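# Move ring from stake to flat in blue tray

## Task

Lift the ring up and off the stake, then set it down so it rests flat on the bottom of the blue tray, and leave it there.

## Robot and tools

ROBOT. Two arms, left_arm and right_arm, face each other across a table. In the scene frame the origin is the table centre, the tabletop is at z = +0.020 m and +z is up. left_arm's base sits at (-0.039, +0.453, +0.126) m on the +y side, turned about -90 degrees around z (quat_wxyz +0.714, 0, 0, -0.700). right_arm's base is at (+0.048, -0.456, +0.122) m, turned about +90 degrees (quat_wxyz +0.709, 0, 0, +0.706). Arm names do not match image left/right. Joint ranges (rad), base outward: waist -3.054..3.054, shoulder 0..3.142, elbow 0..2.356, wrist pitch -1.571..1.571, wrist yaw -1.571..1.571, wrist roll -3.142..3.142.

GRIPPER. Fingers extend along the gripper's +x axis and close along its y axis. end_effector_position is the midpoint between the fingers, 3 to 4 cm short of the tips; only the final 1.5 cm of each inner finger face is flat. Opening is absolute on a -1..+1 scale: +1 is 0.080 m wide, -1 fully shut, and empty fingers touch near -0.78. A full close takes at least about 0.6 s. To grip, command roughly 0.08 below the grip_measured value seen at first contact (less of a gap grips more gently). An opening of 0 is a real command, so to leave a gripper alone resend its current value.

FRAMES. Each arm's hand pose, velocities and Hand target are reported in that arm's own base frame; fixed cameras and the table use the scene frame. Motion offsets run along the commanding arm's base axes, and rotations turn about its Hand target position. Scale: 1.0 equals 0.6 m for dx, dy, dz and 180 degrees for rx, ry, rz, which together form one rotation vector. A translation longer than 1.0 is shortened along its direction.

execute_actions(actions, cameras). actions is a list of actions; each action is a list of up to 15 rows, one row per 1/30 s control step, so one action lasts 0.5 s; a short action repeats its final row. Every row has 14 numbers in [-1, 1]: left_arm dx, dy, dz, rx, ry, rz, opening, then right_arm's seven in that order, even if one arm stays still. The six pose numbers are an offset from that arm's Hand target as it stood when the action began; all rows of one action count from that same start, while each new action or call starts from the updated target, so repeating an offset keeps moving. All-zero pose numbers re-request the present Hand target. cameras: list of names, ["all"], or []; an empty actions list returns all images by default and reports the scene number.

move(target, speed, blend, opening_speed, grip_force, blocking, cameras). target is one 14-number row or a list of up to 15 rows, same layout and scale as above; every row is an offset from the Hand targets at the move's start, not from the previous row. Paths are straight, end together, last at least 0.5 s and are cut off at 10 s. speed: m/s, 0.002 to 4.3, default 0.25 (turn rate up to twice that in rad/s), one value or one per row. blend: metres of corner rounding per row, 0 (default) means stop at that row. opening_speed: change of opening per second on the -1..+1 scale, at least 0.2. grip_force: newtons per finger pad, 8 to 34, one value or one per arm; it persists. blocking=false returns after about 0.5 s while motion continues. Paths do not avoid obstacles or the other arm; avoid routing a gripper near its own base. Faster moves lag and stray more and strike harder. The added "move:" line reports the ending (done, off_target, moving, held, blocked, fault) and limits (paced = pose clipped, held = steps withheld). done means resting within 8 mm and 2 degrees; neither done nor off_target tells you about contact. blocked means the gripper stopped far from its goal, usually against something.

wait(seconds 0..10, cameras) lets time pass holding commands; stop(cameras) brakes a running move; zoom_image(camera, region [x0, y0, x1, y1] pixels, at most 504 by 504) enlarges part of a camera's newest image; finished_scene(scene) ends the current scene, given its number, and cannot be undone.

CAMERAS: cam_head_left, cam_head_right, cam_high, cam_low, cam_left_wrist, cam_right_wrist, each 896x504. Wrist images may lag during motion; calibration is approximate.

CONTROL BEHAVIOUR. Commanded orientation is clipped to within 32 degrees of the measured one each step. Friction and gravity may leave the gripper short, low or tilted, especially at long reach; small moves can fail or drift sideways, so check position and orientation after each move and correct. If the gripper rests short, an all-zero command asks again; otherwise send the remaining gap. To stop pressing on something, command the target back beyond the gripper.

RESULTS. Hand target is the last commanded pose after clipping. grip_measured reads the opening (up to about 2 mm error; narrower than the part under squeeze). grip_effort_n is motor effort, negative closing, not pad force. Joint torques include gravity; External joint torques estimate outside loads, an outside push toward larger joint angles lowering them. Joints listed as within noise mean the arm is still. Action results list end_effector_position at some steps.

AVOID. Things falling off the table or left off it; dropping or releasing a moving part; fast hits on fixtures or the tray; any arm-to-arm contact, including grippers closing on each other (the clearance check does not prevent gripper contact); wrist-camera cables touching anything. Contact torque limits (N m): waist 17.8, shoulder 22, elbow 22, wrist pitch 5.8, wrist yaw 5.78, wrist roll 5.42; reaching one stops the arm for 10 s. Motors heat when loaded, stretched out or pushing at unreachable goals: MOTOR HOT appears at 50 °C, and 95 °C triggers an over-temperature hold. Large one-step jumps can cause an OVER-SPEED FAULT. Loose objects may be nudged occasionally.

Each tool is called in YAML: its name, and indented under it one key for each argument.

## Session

execute_actions:
  actions: []

zoom_image:
  camera: "cam_high"
  region: [370, 230, 510, 350]

Scene clock: 0.00 s.
left_arm: end_effector_position=(+0.2650, -0.1098, -0.0192) grip_measured=+1.000 grip_effort_n=n/a end_effector_quat_wxyz=(+0.914, +0.194, +0.355, -0.036) | right_arm: end_effector_position=(+0.2942, -0.2467, +0.2527) grip_measured=+1.000 grip_effort_n=n/a end_effector_quat_wxyz=(+0.836, -0.019, +0.523, -0.165)
Joint positions: left_arm=[-0.668 1.699 0.287 0.526 -0.544 -0.11 0.08] | right_arm=[-0.713 1.627 1.689 -1.114 -0.038 -0.489 0.08]
Joint velocities: within noise
Joint torques (N m): no reading
External joint torques (N m): no reading
Heat: left arm: hottest elbow 30 °C (+0.0 °C/min); right arm: hottest wrist pitch 29 °C (+0.0 °C/min).
Hand target: left_arm +0.2662, -0.1105, -0.0178; +0.915, +0.193, +0.352, -0.036 | right_arm +0.2943, -0.2467, +0.2535; +0.837, -0.020, +0.522, -0.165
Tool commands: left_gripper/opening=+1.0 right_gripper/opening=+1.0
camera_calibration:
cam_left_wrist: T_world_to_cam=[[-0.172833, -0.919725, -0.352469, -0.0474941], [-0.774405, 0.348016, -0.528376, 0.277763], [0.608626, 0.181633, -0.772388, -0.0806676], [0, 0, 0, 1]] pos_world=[0.255989, -0.125696, 0.0677166]
cam_right_wrist: T_world_to_cam=[[-0.274401, -0.940634, 0.199778, -0.190602], [-0.951397, 0.235356, -0.198622, 0.425217], [0.139812, -0.244571, -0.959499, 0.219147], [0, 0, 0, 1]] pos_world=[0.321609, -0.225767, 0.332807]

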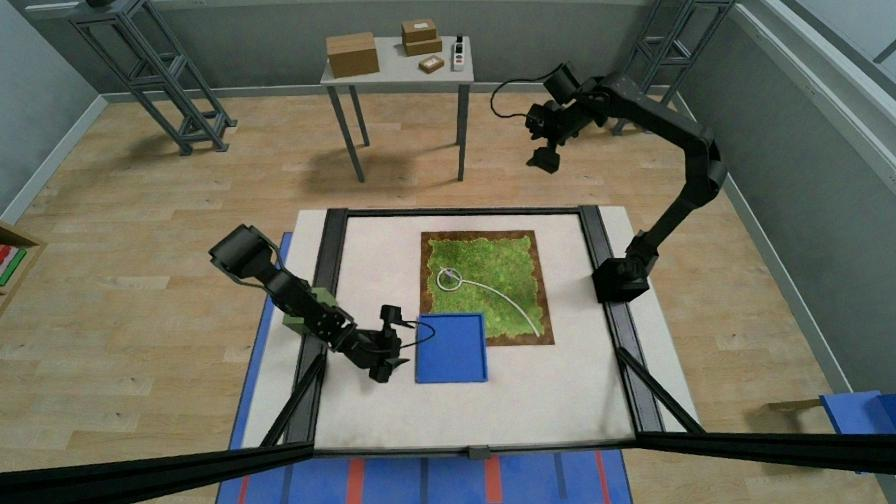

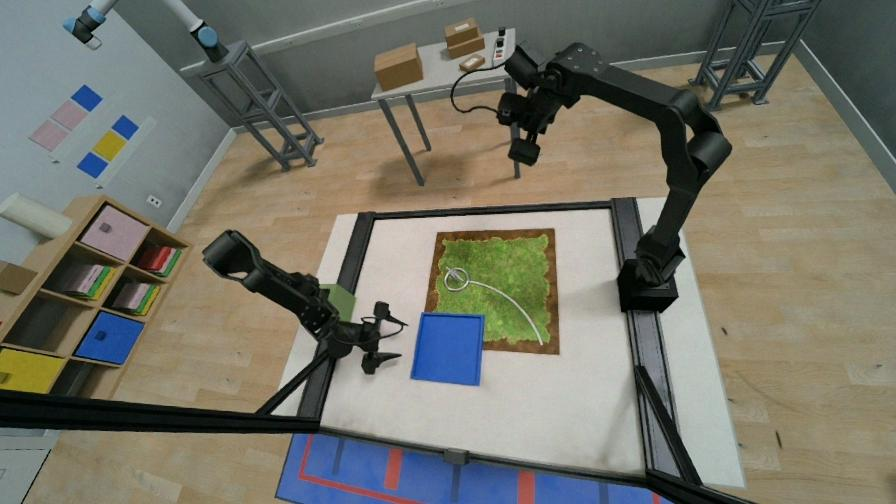

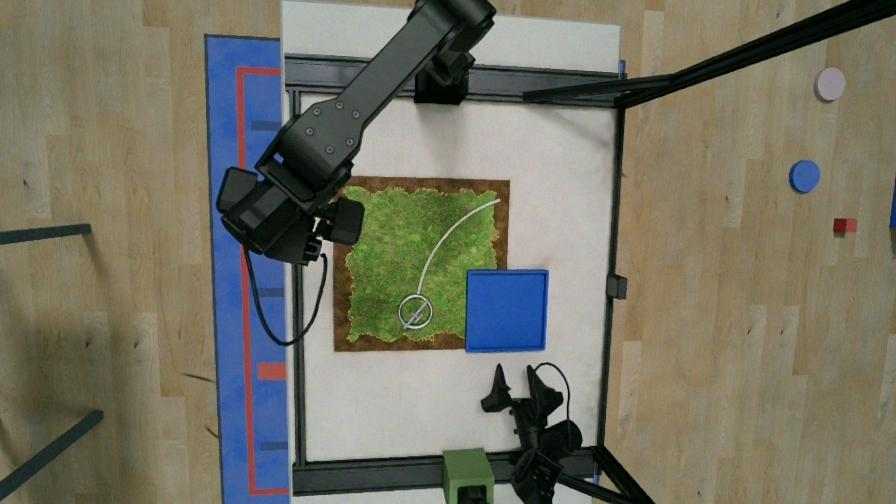

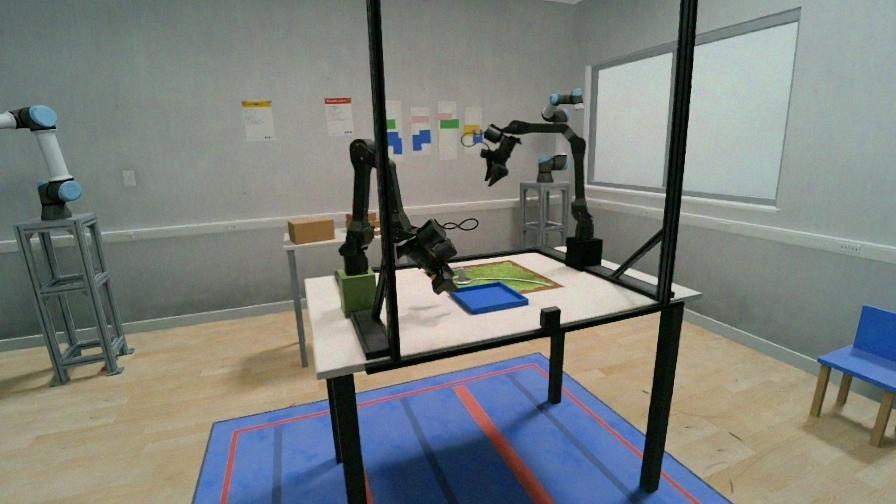

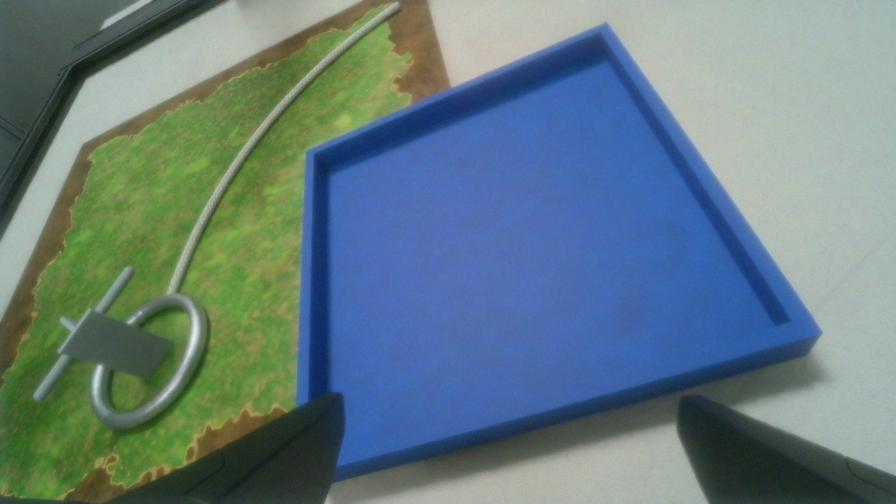

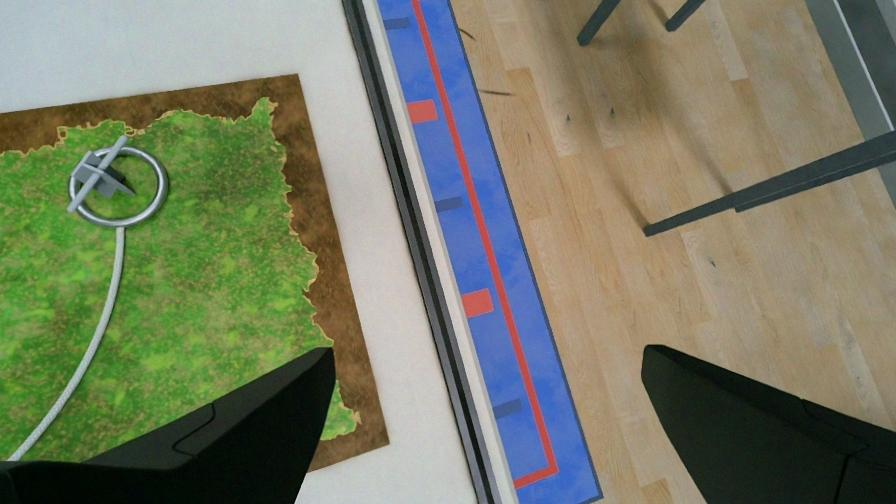

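Scaled by 3.600 from the camera's 896x504 image, which has a finer 1280x720 frame.

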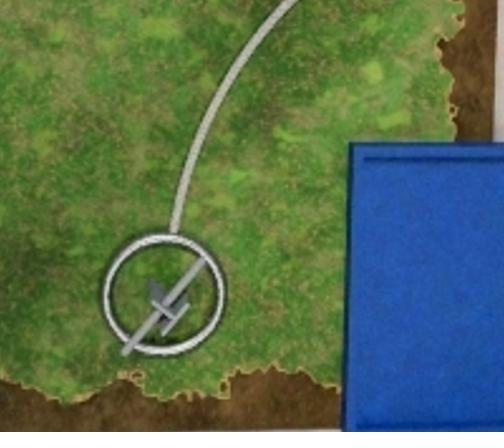

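zoom_image:
  camera: "cam_high"
  region: [385, 282, 445, 342]

zoom_image:
  camera: "cam_right_wrist"
  region: [40, 110, 200, 250]

zoom_image:
  camera: "cam_left_wrist"
  region: [0, 230, 260, 460]

Scaled by 8.400 from the camera's 896x504 image, which has a finer 1280x720 frame.

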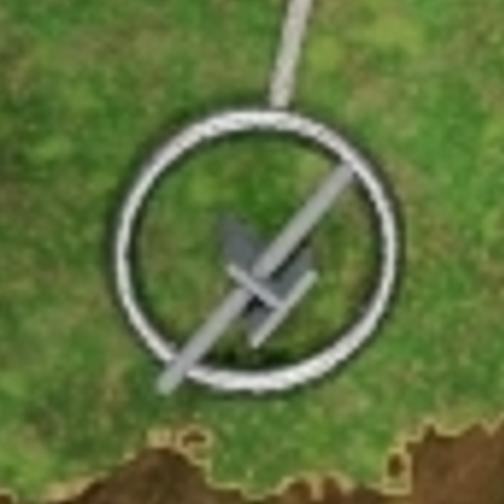

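Scaled by 3.150 from the camera's 896x504 image, which has a finer 1280x720 frame.

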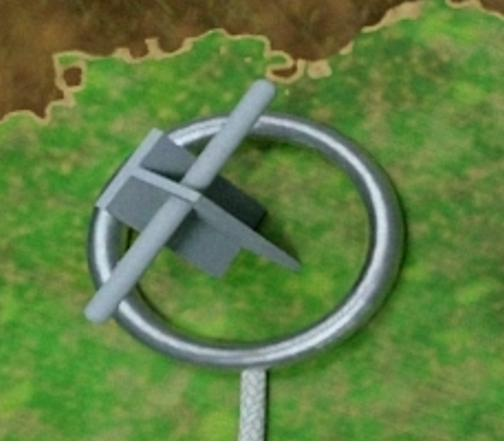

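Scaled by 1.938 from the camera's 896x504 image, which has a finer 1280x720 frame.

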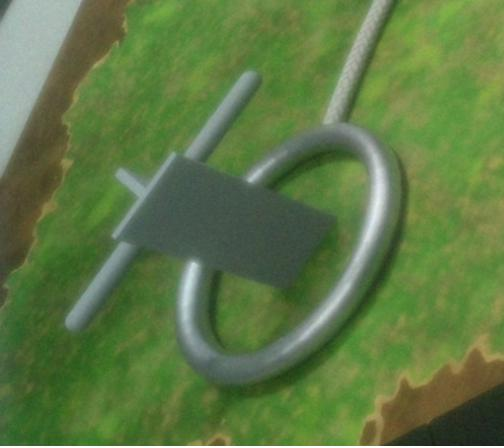

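move:
  target: [0.1857, 0.3113, 0.063, 0.02235, 0.27167, -0.10468, -0.1, 0, 0, 0, 0, 0, 0, 1.0]
  speed: 0.4
  cameras: ["cam_left_wrist", "cam_high"]

Scene clock: 169.87 s.
left_arm: end_effector_position=(+0.3754, +0.0754, +0.0196) grip_measured=-0.097 grip_effort_n=-16.0 end_effector_quat_wxyz=(+0.664, +0.242, +0.664, -0.246) | right_arm: end_effector_position=(+0.2942, -0.2467, +0.2527) grip_measured=+1.000 grip_effort_n=1.2 end_effector_quat_wxyz=(+0.836, -0.019, +0.523, -0.165)
Joint positions: left_arm=[0.2 2.086 1.457 -0.945 0.005 0.904 0.031] | right_arm=[-0.713 1.627 1.689 -1.114 -0.038 -0.489 0.08]
Joint torques (N m): left_arm=[-0.46 -7.64 5.38 -0.09 -0.14 0.07] | right_arm=[-0.04 -6.22 6.93 1.21 -0.11 0.01]
External joint torques (N m): left_arm=[-0.46 0.9 0.41 -0.37 -0.18 0.07] | right_arm=[-0.05 0.43 0.71 0.08 -0.07 0]
Heat: left arm: hottest wrist pitch 35 °C (+0.0 °C/min); right arm: hottest shoulder 33 °C (+0.0 °C/min).
Hand target: left_arm +0.3775, +0.0763, +0.0200; +0.663, +0.245, +0.664, -0.245 | right_arm +0.2943, -0.2467, +0.2535; +0.837, -0.020, +0.522, -0.165
Off the commanded pose: left_arm 0.002 m, 0 deg | right_arm 0.001 m, 0 deg.
move: done
camera_calibration:
cam_left_wrist: T_world_to_cam=[[-0.644223, -0.764075, -0.0341565, 0.31464], [-0.753398, 0.626259, 0.200477, 0.276088], [-0.131789, 0.154885, -0.979103, 0.132513], [0, 0, 0, 1]] pos_world=[0.428166, 0.0469815, 0.0851413]
Images, in order (width x height): cam_high 896x504, cam_left_wrist 896x504.

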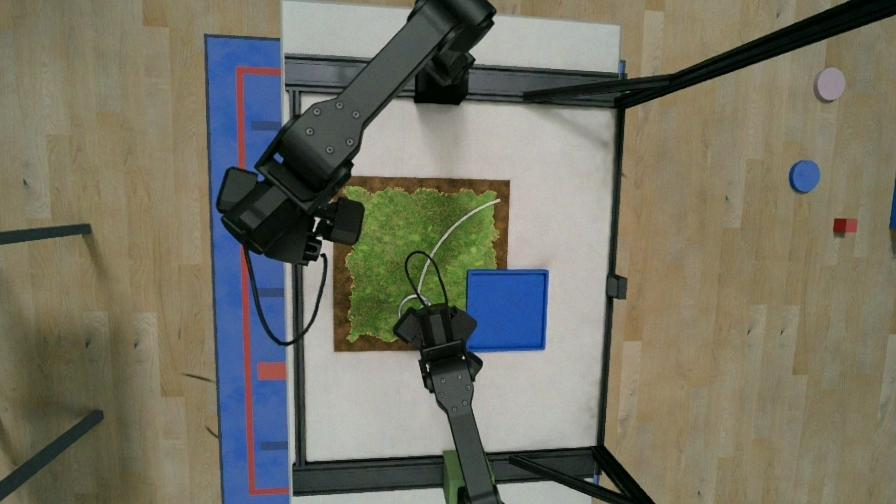

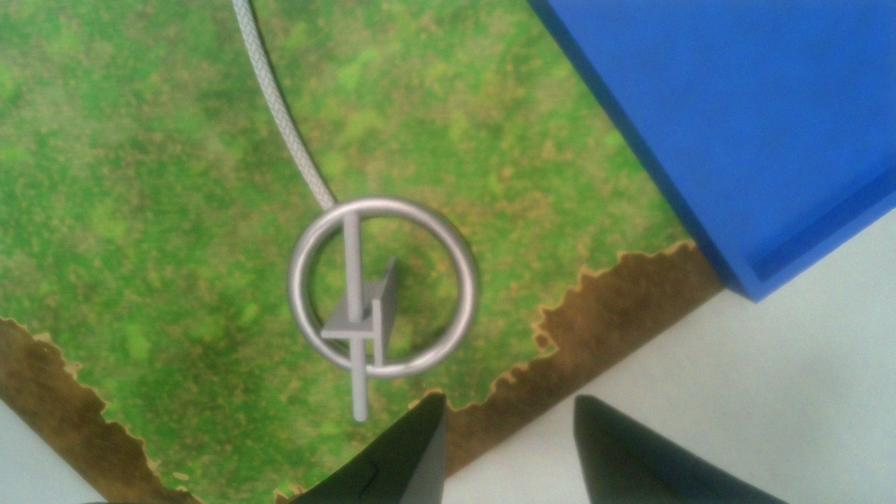

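move:
  target:
    - [-0.0012, 0.0075, -0.1167, 0, 0, 0, -0.25, 0, 0, 0, 0, 0, 0, 1.0]
    - [-0.0012, 0.0075, -0.17, 0, 0, 0, -0.25, 0, 0, 0, 0, 0, 0, 1.0]
    - [-0.0012, 0.0075, -0.17, 0, 0, 0, -0.72, 0, 0, 0, 0, 0, 0, 1.0]
  speed: [0.15, 0.05, 0.05]
  opening_speed: 0.8
  grip_force: 30
  cameras: ["cam_left_wrist", "cam_low"]

Scene clock: 223.87 s.
left_arm: end_effector_position=(+0.3800, +0.0803, -0.0780) grip_measured=-0.626 grip_effort_n=-75.1 end_effector_quat_wxyz=(+0.667, +0.247, +0.659, -0.244) | right_arm: end_effector_position=(+0.2942, -0.2467, +0.2527) grip_measured=+1.000 grip_effort_n=1.2 end_effector_quat_wxyz=(+0.836, -0.019, +0.523, -0.165)
Joint positions: left_arm=[0.209 2.286 1.345 -0.618 0.002 0.917 0.007] | right_arm=[-0.713 1.627 1.689 -1.114 -0.038 -0.489 0.08]
Joint torques (N m): left_arm=[0.16 -7.58 3.11 0.2 -0.04 0.02] | right_arm=[-0.04 -6.22 6.93 1.22 -0.11 0.01]
External joint torques (N m): left_arm=[0.17 1.4 -1.15 -0.13 -0.08 0.02] | right_arm=[-0.02 0.44 0.73 0.1 -0.07 0]
Heat: left arm: hottest shoulder 36 °C (+5.0 °C/min); right arm: hottest shoulder 34 °C (+1.0 °C/min).
Hand target: left_arm +0.3769, +0.0807, -0.0820; +0.663, +0.245, +0.663, -0.245 | right_arm +0.2943, -0.2467, +0.2535; +0.837, -0.020, +0.522, -0.165
Off the commanded pose: left_arm 0.005 m, 1 deg | right_arm 0.001 m, 0 deg.
grip_force (N): 30, 30
move: done
camera_calibration:
cam_left_wrist: T_world_to_cam=[[-0.646545, -0.761435, -0.0468558, 0.317699], [-0.753695, 0.628058, 0.193616, 0.295536], [-0.117998, 0.160496, -0.979958, 0.0311129], [0, 0, 0, 1]] pos_world=[0.431822, 0.0512997, -0.0118452]
Images, in order (width x height): cam_low 896x504, cam_left_wrist 896x504.

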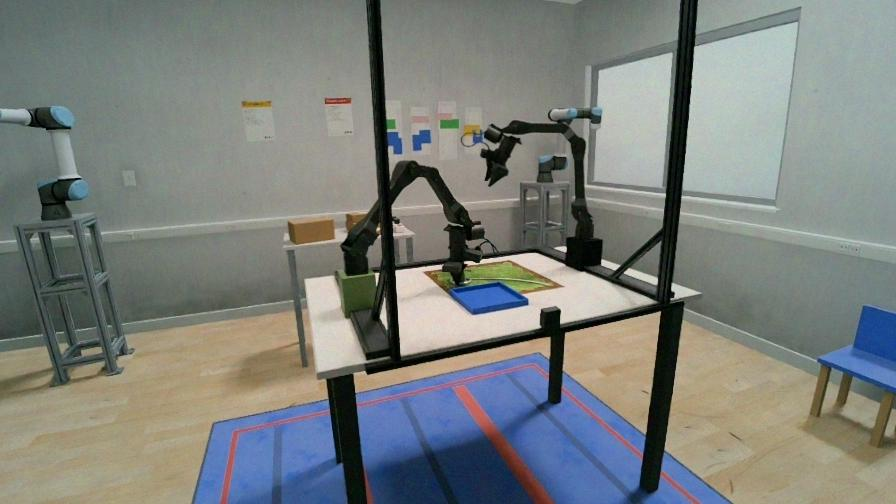

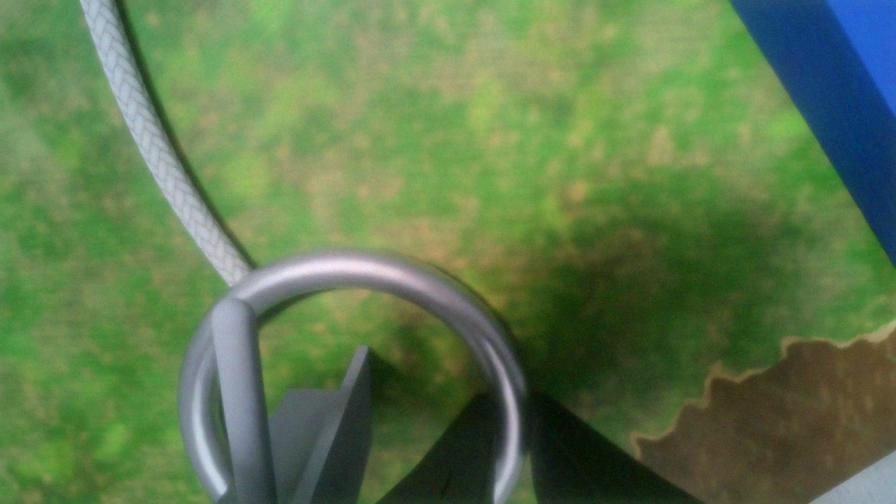

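move:
  target: [0.0118, -0.0105, 0.035, -0.0542, -0.0632, 0, -0.72, 0, 0, 0, 0, 0, 0, 1.0]
  speed: 0.1
  cameras: ["cam_left_wrist", "cam_high"]

Scene clock: 305.97 s.
left_arm: end_effector_position=(+0.3808, +0.0734, -0.0677) grip_measured=-0.626 grip_effort_n=-75.1 end_effector_quat_wxyz=(+0.737, +0.208, +0.580, -0.277) | right_arm: end_effector_position=(+0.2942, -0.2467, +0.2527) grip_measured=+1.000 grip_effort_n=2.1 end_effector_quat_wxyz=(+0.836, -0.019, +0.523, -0.165)
Joint positions: left_arm=[0.271 2.198 1.208 -0.456 0.209 0.962 0.007] | right_arm=[-0.713 1.627 1.689 -1.114 -0.038 -0.489 0.08]
Joint torques (N m): left_arm=[0.3 -10.3 3.22 0.7 0.5 0.08] | right_arm=[-0.06 -6.22 6.92 1.21 -0.12 0.01]
External joint torques (N m): left_arm=[0.32 -1.75 -1.08 0.19 0.34 0.08] | right_arm=[-0.1 0.57 0.64 0.08 -0.06 0]
Heat: left arm: hottest shoulder 36 °C (+1.0 °C/min); right arm: hottest shoulder 34 °C (+0.0 °C/min).
Hand target: left_arm +0.3841, +0.0744, -0.0609; +0.744, +0.211, +0.571, -0.275 | right_arm +0.2943, -0.2467, +0.2535; +0.837, -0.020, +0.522, -0.165
Off the commanded pose: left_arm 0.008 m, 1 deg | right_arm 0.001 m, 0 deg.
grip_force (N): 30, 30
move: done
camera_calibration:
cam_left_wrist: T_world_to_cam=[[-0.639196, -0.768721, -0.0222754, 0.312775], [-0.767771, 0.639537, -0.03899, 0.287216], [0.0442184, -0.00781987, -0.998991, -0.00835727], [0, 0, 0, 1]] pos_world=[0.42081, 0.0566859, 0.00981693]
Images, in order (width x height): cam_high 896x504, cam_left_wrist 896x504.

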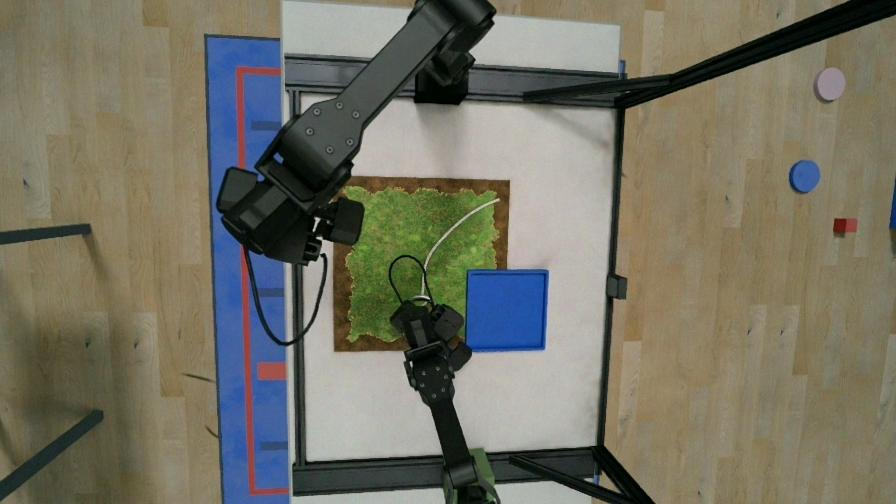

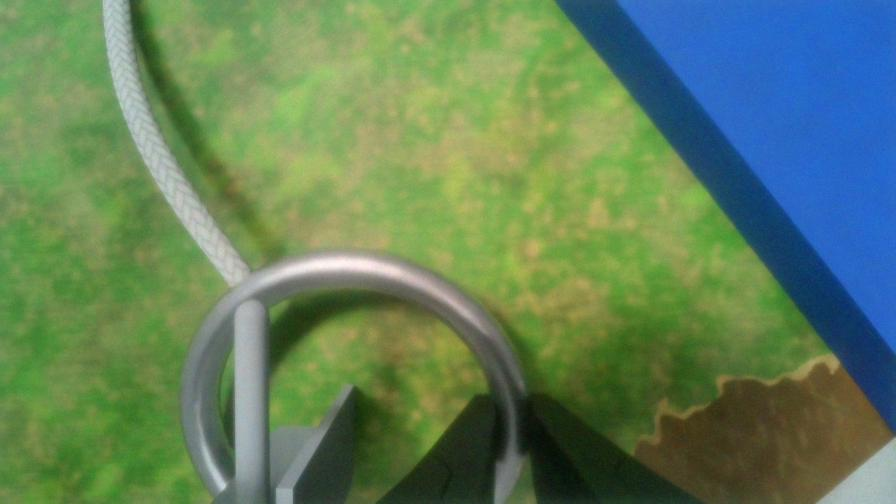

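move:
  target: [-0.001, 0.0008, 0.044, -0.01806, -0.02108, 0, -0.72, 0, 0, 0, 0, 0, 0, 1.0]
  speed: 0.08
  cameras: ["cam_left_wrist"]

Scene clock: 352.57 s.
left_arm: end_effector_position=(+0.3818, +0.0745, -0.0410) grip_measured=-0.626 grip_effort_n=-75.1 end_effector_quat_wxyz=(+0.764, +0.197, +0.546, -0.284) | right_arm: end_effector_position=(+0.2942, -0.2467, +0.2527) grip_measured=+1.000 grip_effort_n=1.6 end_effector_quat_wxyz=(+0.836, -0.019, +0.523, -0.165)
Joint positions: left_arm=[0.302 2.113 1.177 -0.459 0.286 0.981 0.007] | right_arm=[-0.713 1.627 1.689 -1.114 -0.038 -0.489 0.08]
Joint torques (N m): left_arm=[0.25 -9.96 3.57 0.33 0.59 0.1] | right_arm=[-0.04 -6.23 6.93 1.21 -0.11 0.01]
External joint torques (N m): left_arm=[0.26 -1.57 -1.07 -0.27 0.38 0.1] | right_arm=[-0.04 0.4 0.73 0.09 -0.07 0]
Heat: left arm: hottest shoulder 45 °C (+10.1 °C/min); right arm: hottest shoulder 34 °C (+0.0 °C/min).
Hand target: left_arm +0.3834, +0.0749, -0.0346; +0.768, +0.199, +0.538, -0.284 | right_arm +0.2943, -0.2467, +0.2535; +0.837, -0.020, +0.522, -0.165
Off the commanded pose: left_arm 0.007 m, 1 deg | right_arm 0.001 m, 0 deg.
grip_force (N): 30, 30
move: done
camera_calibration:
cam_left_wrist: T_world_to_cam=[[-0.636069, -0.771198, -0.0258706, 0.313708], [-0.762843, 0.633516, -0.129336, 0.283273], [0.116133, -0.0625317, -0.991263, -0.00472757], [0, 0, 0, 1]] pos_world=[0.416182, 0.0621773, 0.0400671]
Images, in order (width x height): cam_left_wrist 896x504.

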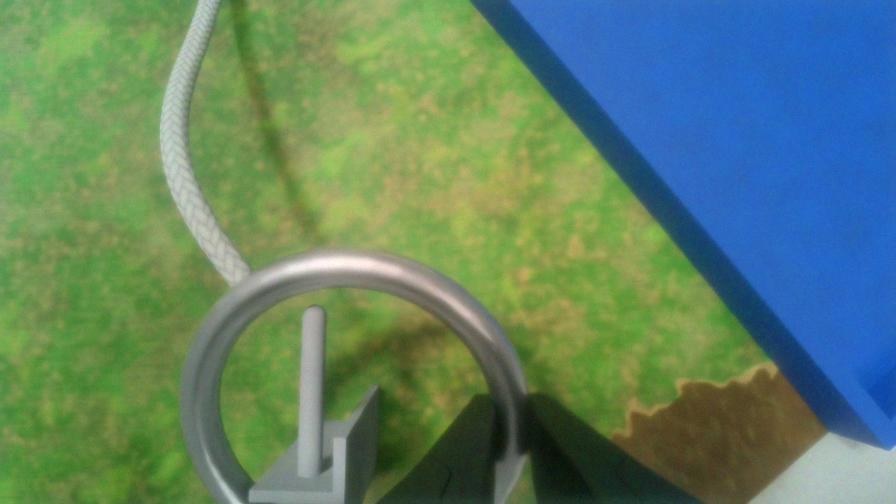

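move:
  target:
    - [-0.0117, 0.01, 0.0017, -0.0361, -0.0422, 0, -0.72, 0, 0, 0, 0, 0, 0, 1.0]
    - [-0.0278, 0.0238, 0.0017, -0.0903, -0.1054, 0, -0.72, 0, 0, 0, 0, 0, 0, 1.0]
  speed: [0.08, 0.1]
  blend: [0.004, 0]
  cameras: ["cam_left_wrist"]

Scene clock: 468.57 s.
left_arm: end_effector_position=(+0.3662, +0.0893, -0.0350) grip_measured=-0.626 grip_effort_n=-75.1 end_effector_quat_wxyz=(+0.865, +0.132, +0.366, -0.318) | right_arm: end_effector_position=(+0.2942, -0.2467, +0.2527) grip_measured=+1.000 grip_effort_n=1.6 end_effector_quat_wxyz=(+0.836, -0.019, +0.523, -0.165)
Joint positions: left_arm=[0.503 2.077 0.938 -0.102 0.712 1.081 0.007] | right_arm=[-0.713 1.627 1.689 -1.114 -0.038 -0.489 0.08]
Joint torques (N m): left_arm=[0.28 -7.3 3.09 1.04 1.01 0.12] | right_arm=[-0.04 -6.22 6.93 1.21 -0.12 0.01]
External joint torques (N m): left_arm=[0.23 0.2 -0.91 0.28 0.61 0.12] | right_arm=[-0.03 0.43 0.73 0.1 -0.08 0]
Heat: left arm: hottest shoulder 45 °C (+1.0 °C/min); right arm: hottest shoulder 35 °C (+0.0 °C/min).
Hand target: left_arm +0.3667, +0.0892, -0.0335; +0.866, +0.132, +0.359, -0.320 | right_arm +0.2943, -0.2467, +0.2535; +0.837, -0.020, +0.522, -0.165
Off the commanded pose: left_arm 0.002 m, 1 deg | right_arm 0.001 m, 0 deg.
grip_force (N): 30, 30
move: done
camera_calibration:
cam_left_wrist: T_world_to_cam=[[-0.623929, -0.781206, -0.0207428, 0.312057], [-0.651684, 0.534766, -0.537897, 0.216496], [0.431301, -0.322092, -0.842755, -0.0831704], [0, 0, 0, 1]] pos_world=[0.37166, 0.101218, 0.052833]
Images, in order (width x height): cam_left_wrist 896x504.

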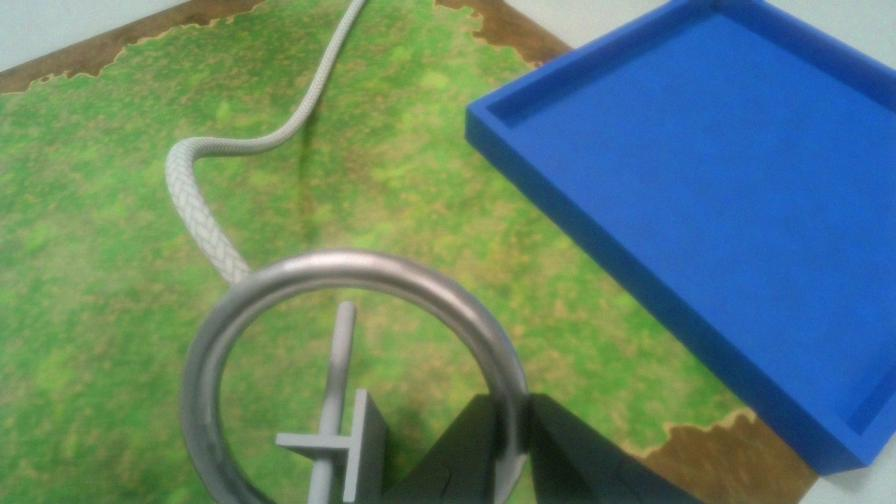

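move:
  target:
    - [-0.0822, 0.0705, -0.0067, 0, 0, 0, -0.72, 0, 0, 0, 0, 0, 0, 1.0]
    - [-0.0822, 0.0705, 0.0917, 0, 0, 0, -0.72, 0, 0, 0, 0, 0, 0, 1.0]
    - [0.0802, -0.0687, 0.1058, 0.1264, 0.1476, 0, -0.72, 0, 0, 0, 0, 0, 0, 1.0]
    - [0.0247, -0.3658, 0.0392, 0.1625, 0.1898, 0, -0.72, 0, 0, 0, 0, 0, 0, 1.0]
  speed: [0.12, 0.15, 0.3, 0.25]
  blend: [0.008, 0.015, 0.03, 0]
  cameras: ["cam_left_wrist", "cam_high"]

Scene clock: 498.40 s.
left_arm: end_effector_position=(+0.3779, -0.1299, -0.0121) grip_measured=-0.626 grip_effort_n=-75.1 end_effector_quat_wxyz=(+0.660, +0.243, +0.666, -0.248) | right_arm: end_effector_position=(+0.2942, -0.2467, +0.2527) grip_measured=+1.000 grip_effort_n=1.2 end_effector_quat_wxyz=(+0.836, -0.019, +0.523, -0.165)
Joint positions: left_arm=[-0.329 2.199 1.503 -0.884 0.006 0.381 0.007] | right_arm=[-0.713 1.627 1.689 -1.114 -0.038 -0.489 0.08]
Joint torques (N m): left_arm=[0 -8.75 5.44 -0.1 -0.22 -0.09] | right_arm=[-0.05 -6.22 6.93 1.21 -0.12 0.01]
External joint torques (N m): left_arm=[-0.05 0.41 0.53 -0.41 -0.23 -0.09] | right_arm=[-0.05 0.44 0.71 0.09 -0.07 0]
Heat: left arm: hottest shoulder 42 °C (-2.0 °C/min); right arm: hottest shoulder 35 °C (+0.0 °C/min).
Hand target: left_arm +0.3815, -0.1302, -0.0101; +0.663, +0.245, +0.664, -0.245 | right_arm +0.2943, -0.2467, +0.2535; +0.837, -0.020, +0.522, -0.165
Off the commanded pose: left_arm 0.004 m, 1 deg | right_arm 0.001 m, 0 deg.
grip_force (N): 30, 30
move: done
camera_calibration:
cam_left_wrist: T_world_to_cam=[[-0.648822, -0.760349, -0.0300022, 0.160576], [-0.748026, 0.630081, 0.208459, 0.411538], [-0.139598, 0.157695, -0.977571, 0.136991], [0, 0, 0, 1]] pos_world=[0.43115, -0.158811, 0.0529471]
Images, in order (width x height): cam_high 896x504, cam_left_wrist 896x504.

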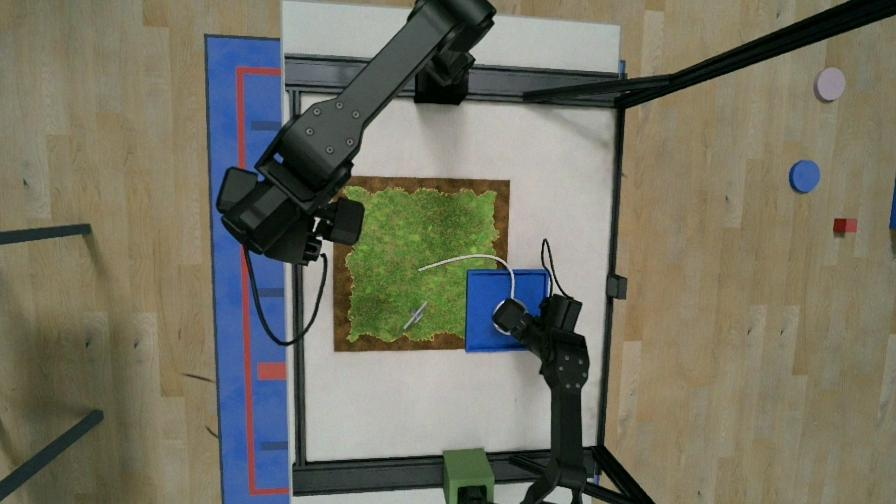

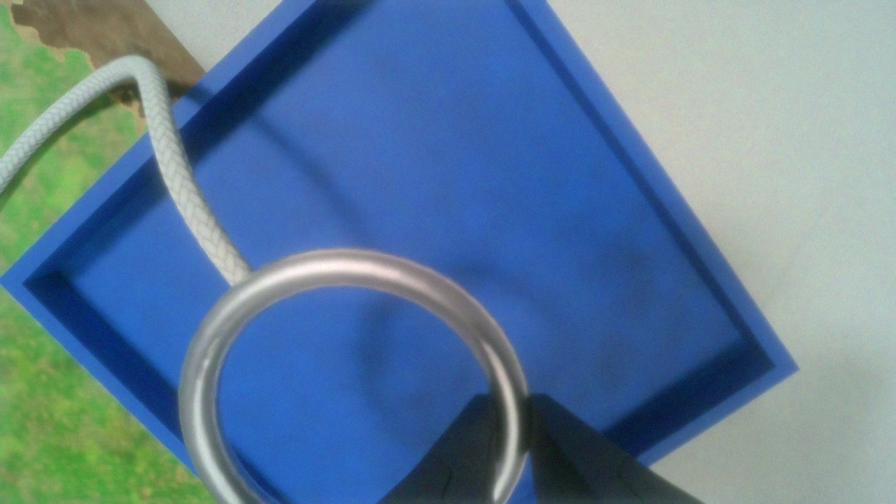

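move:
  target:
    - [-0.0175, -0.0097, -0.0665, 0, 0, 0, -0.72, 0, 0, 0, 0, 0, 0, 1.0]
    - [-0.0175, -0.0097, -0.1148, 0, 0, 0, -0.72, 0, 0, 0, 0, 0, 0, 1.0]
    - [-0.0175, -0.0097, -0.104, 0, 0, 0, -0.3, 0, 0, 0, 0, 0, 0, 1.0]
    - [-0.0175, -0.0097, -0.0498, 0, 0, 0, -0.3, 0, 0, 0, 0, 0, 0, 1.0]
    - [-0.0675, -0.0097, 0.1002, 0, 0, 0, -0.3, 0, 0, 0, 0, 0, 0, 1.0]
  speed: [0.12, 0.05, 0.05, 0.06, 0.2]
  blend: [0.005, 0, 0, 0.005, 0]
  opening_speed: 0.5
  cameras: ["cam_left_wrist", "cam_high", "cam_low"]

Scene clock: 538.27 s.
left_arm: end_effector_position=(+0.3388, -0.1350, +0.0448) grip_measured=-0.303 grip_effort_n=14.2 end_effector_quat_wxyz=(+0.658, +0.243, +0.669, -0.247) | right_arm: end_effector_position=(+0.2942, -0.2467, +0.2527) grip_measured=+1.000 grip_effort_n=1.2 end_effector_quat_wxyz=(+0.836, -0.019, +0.523, -0.165)
Joint positions: left_arm=[-0.377 1.997 1.431 -1.02 0.005 0.33 0.021] | right_arm=[-0.713 1.627 1.689 -1.114 -0.038 -0.489 0.08]
Joint torques (N m): left_arm=[-0.25 -8.94 5.32 -0.07 -0.17 -0.06] | right_arm=[-0.04 -6.22 6.93 1.21 -0.11 0.01]
External joint torques (N m): left_arm=[-0.2 -0.8 0.15 -0.38 -0.19 -0.06] | right_arm=[-0.02 0.43 0.72 0.1 -0.07 0]
Heat: left arm: hottest shoulder 47 °C (+3.0 °C/min); right arm: hottest shoulder 35 °C (+0.0 °C/min).
Hand target: left_arm +0.3410, -0.1361, +0.0501; +0.663, +0.245, +0.664, -0.245 | right_arm +0.2943, -0.2467, +0.2535; +0.837, -0.020, +0.522, -0.165
Off the commanded pose: left_arm 0.006 m, 1 deg | right_arm 0.001 m, 0 deg.
grip_force (N): 30, 30
move: done
camera_calibration:
cam_left_wrist: T_world_to_cam=[[-0.647336, -0.761646, -0.0291821, 0.132305], [-0.74811, 0.62757, 0.21561, 0.373033], [-0.145904, 0.161403, -0.976043, 0.190593], [0, 0, 0, 1]] pos_world=[0.392523, -0.164097, 0.109458]
Images, in order (width x height): cam_high 896x504, cam_low 896x504, cam_left_wrist 896x504.

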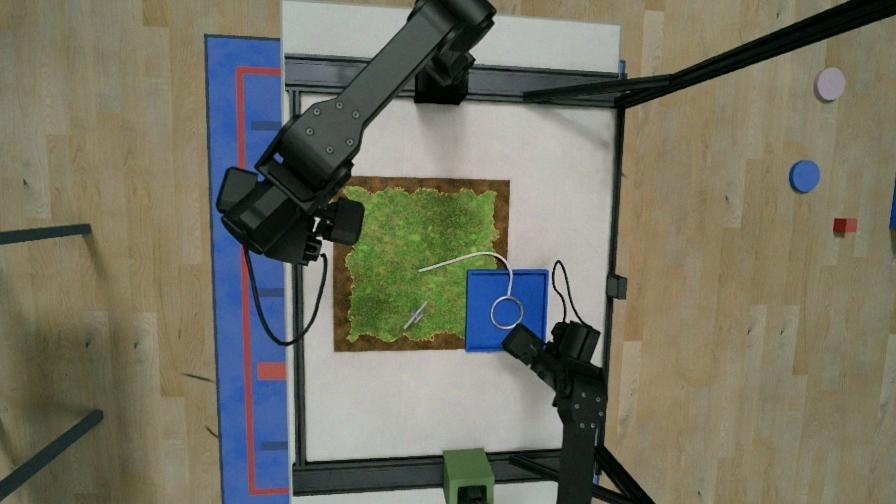

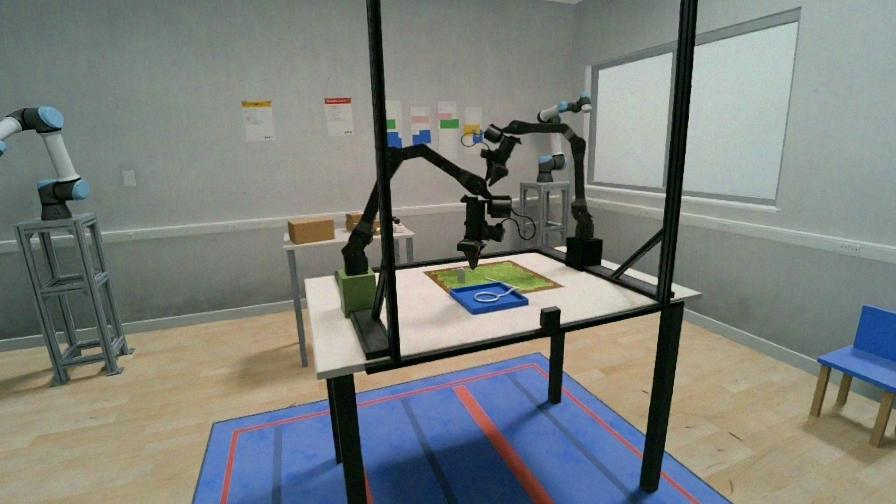

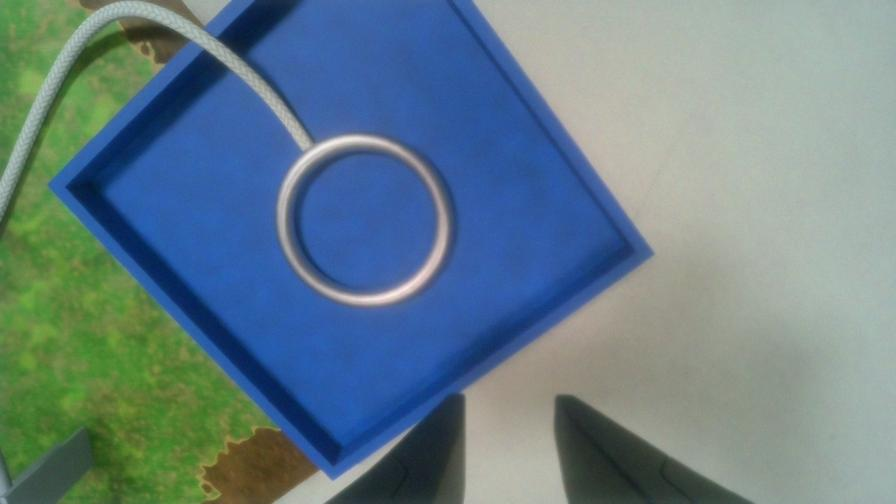

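finished_scene:
  scene: 3

The scene is finished: the task was done.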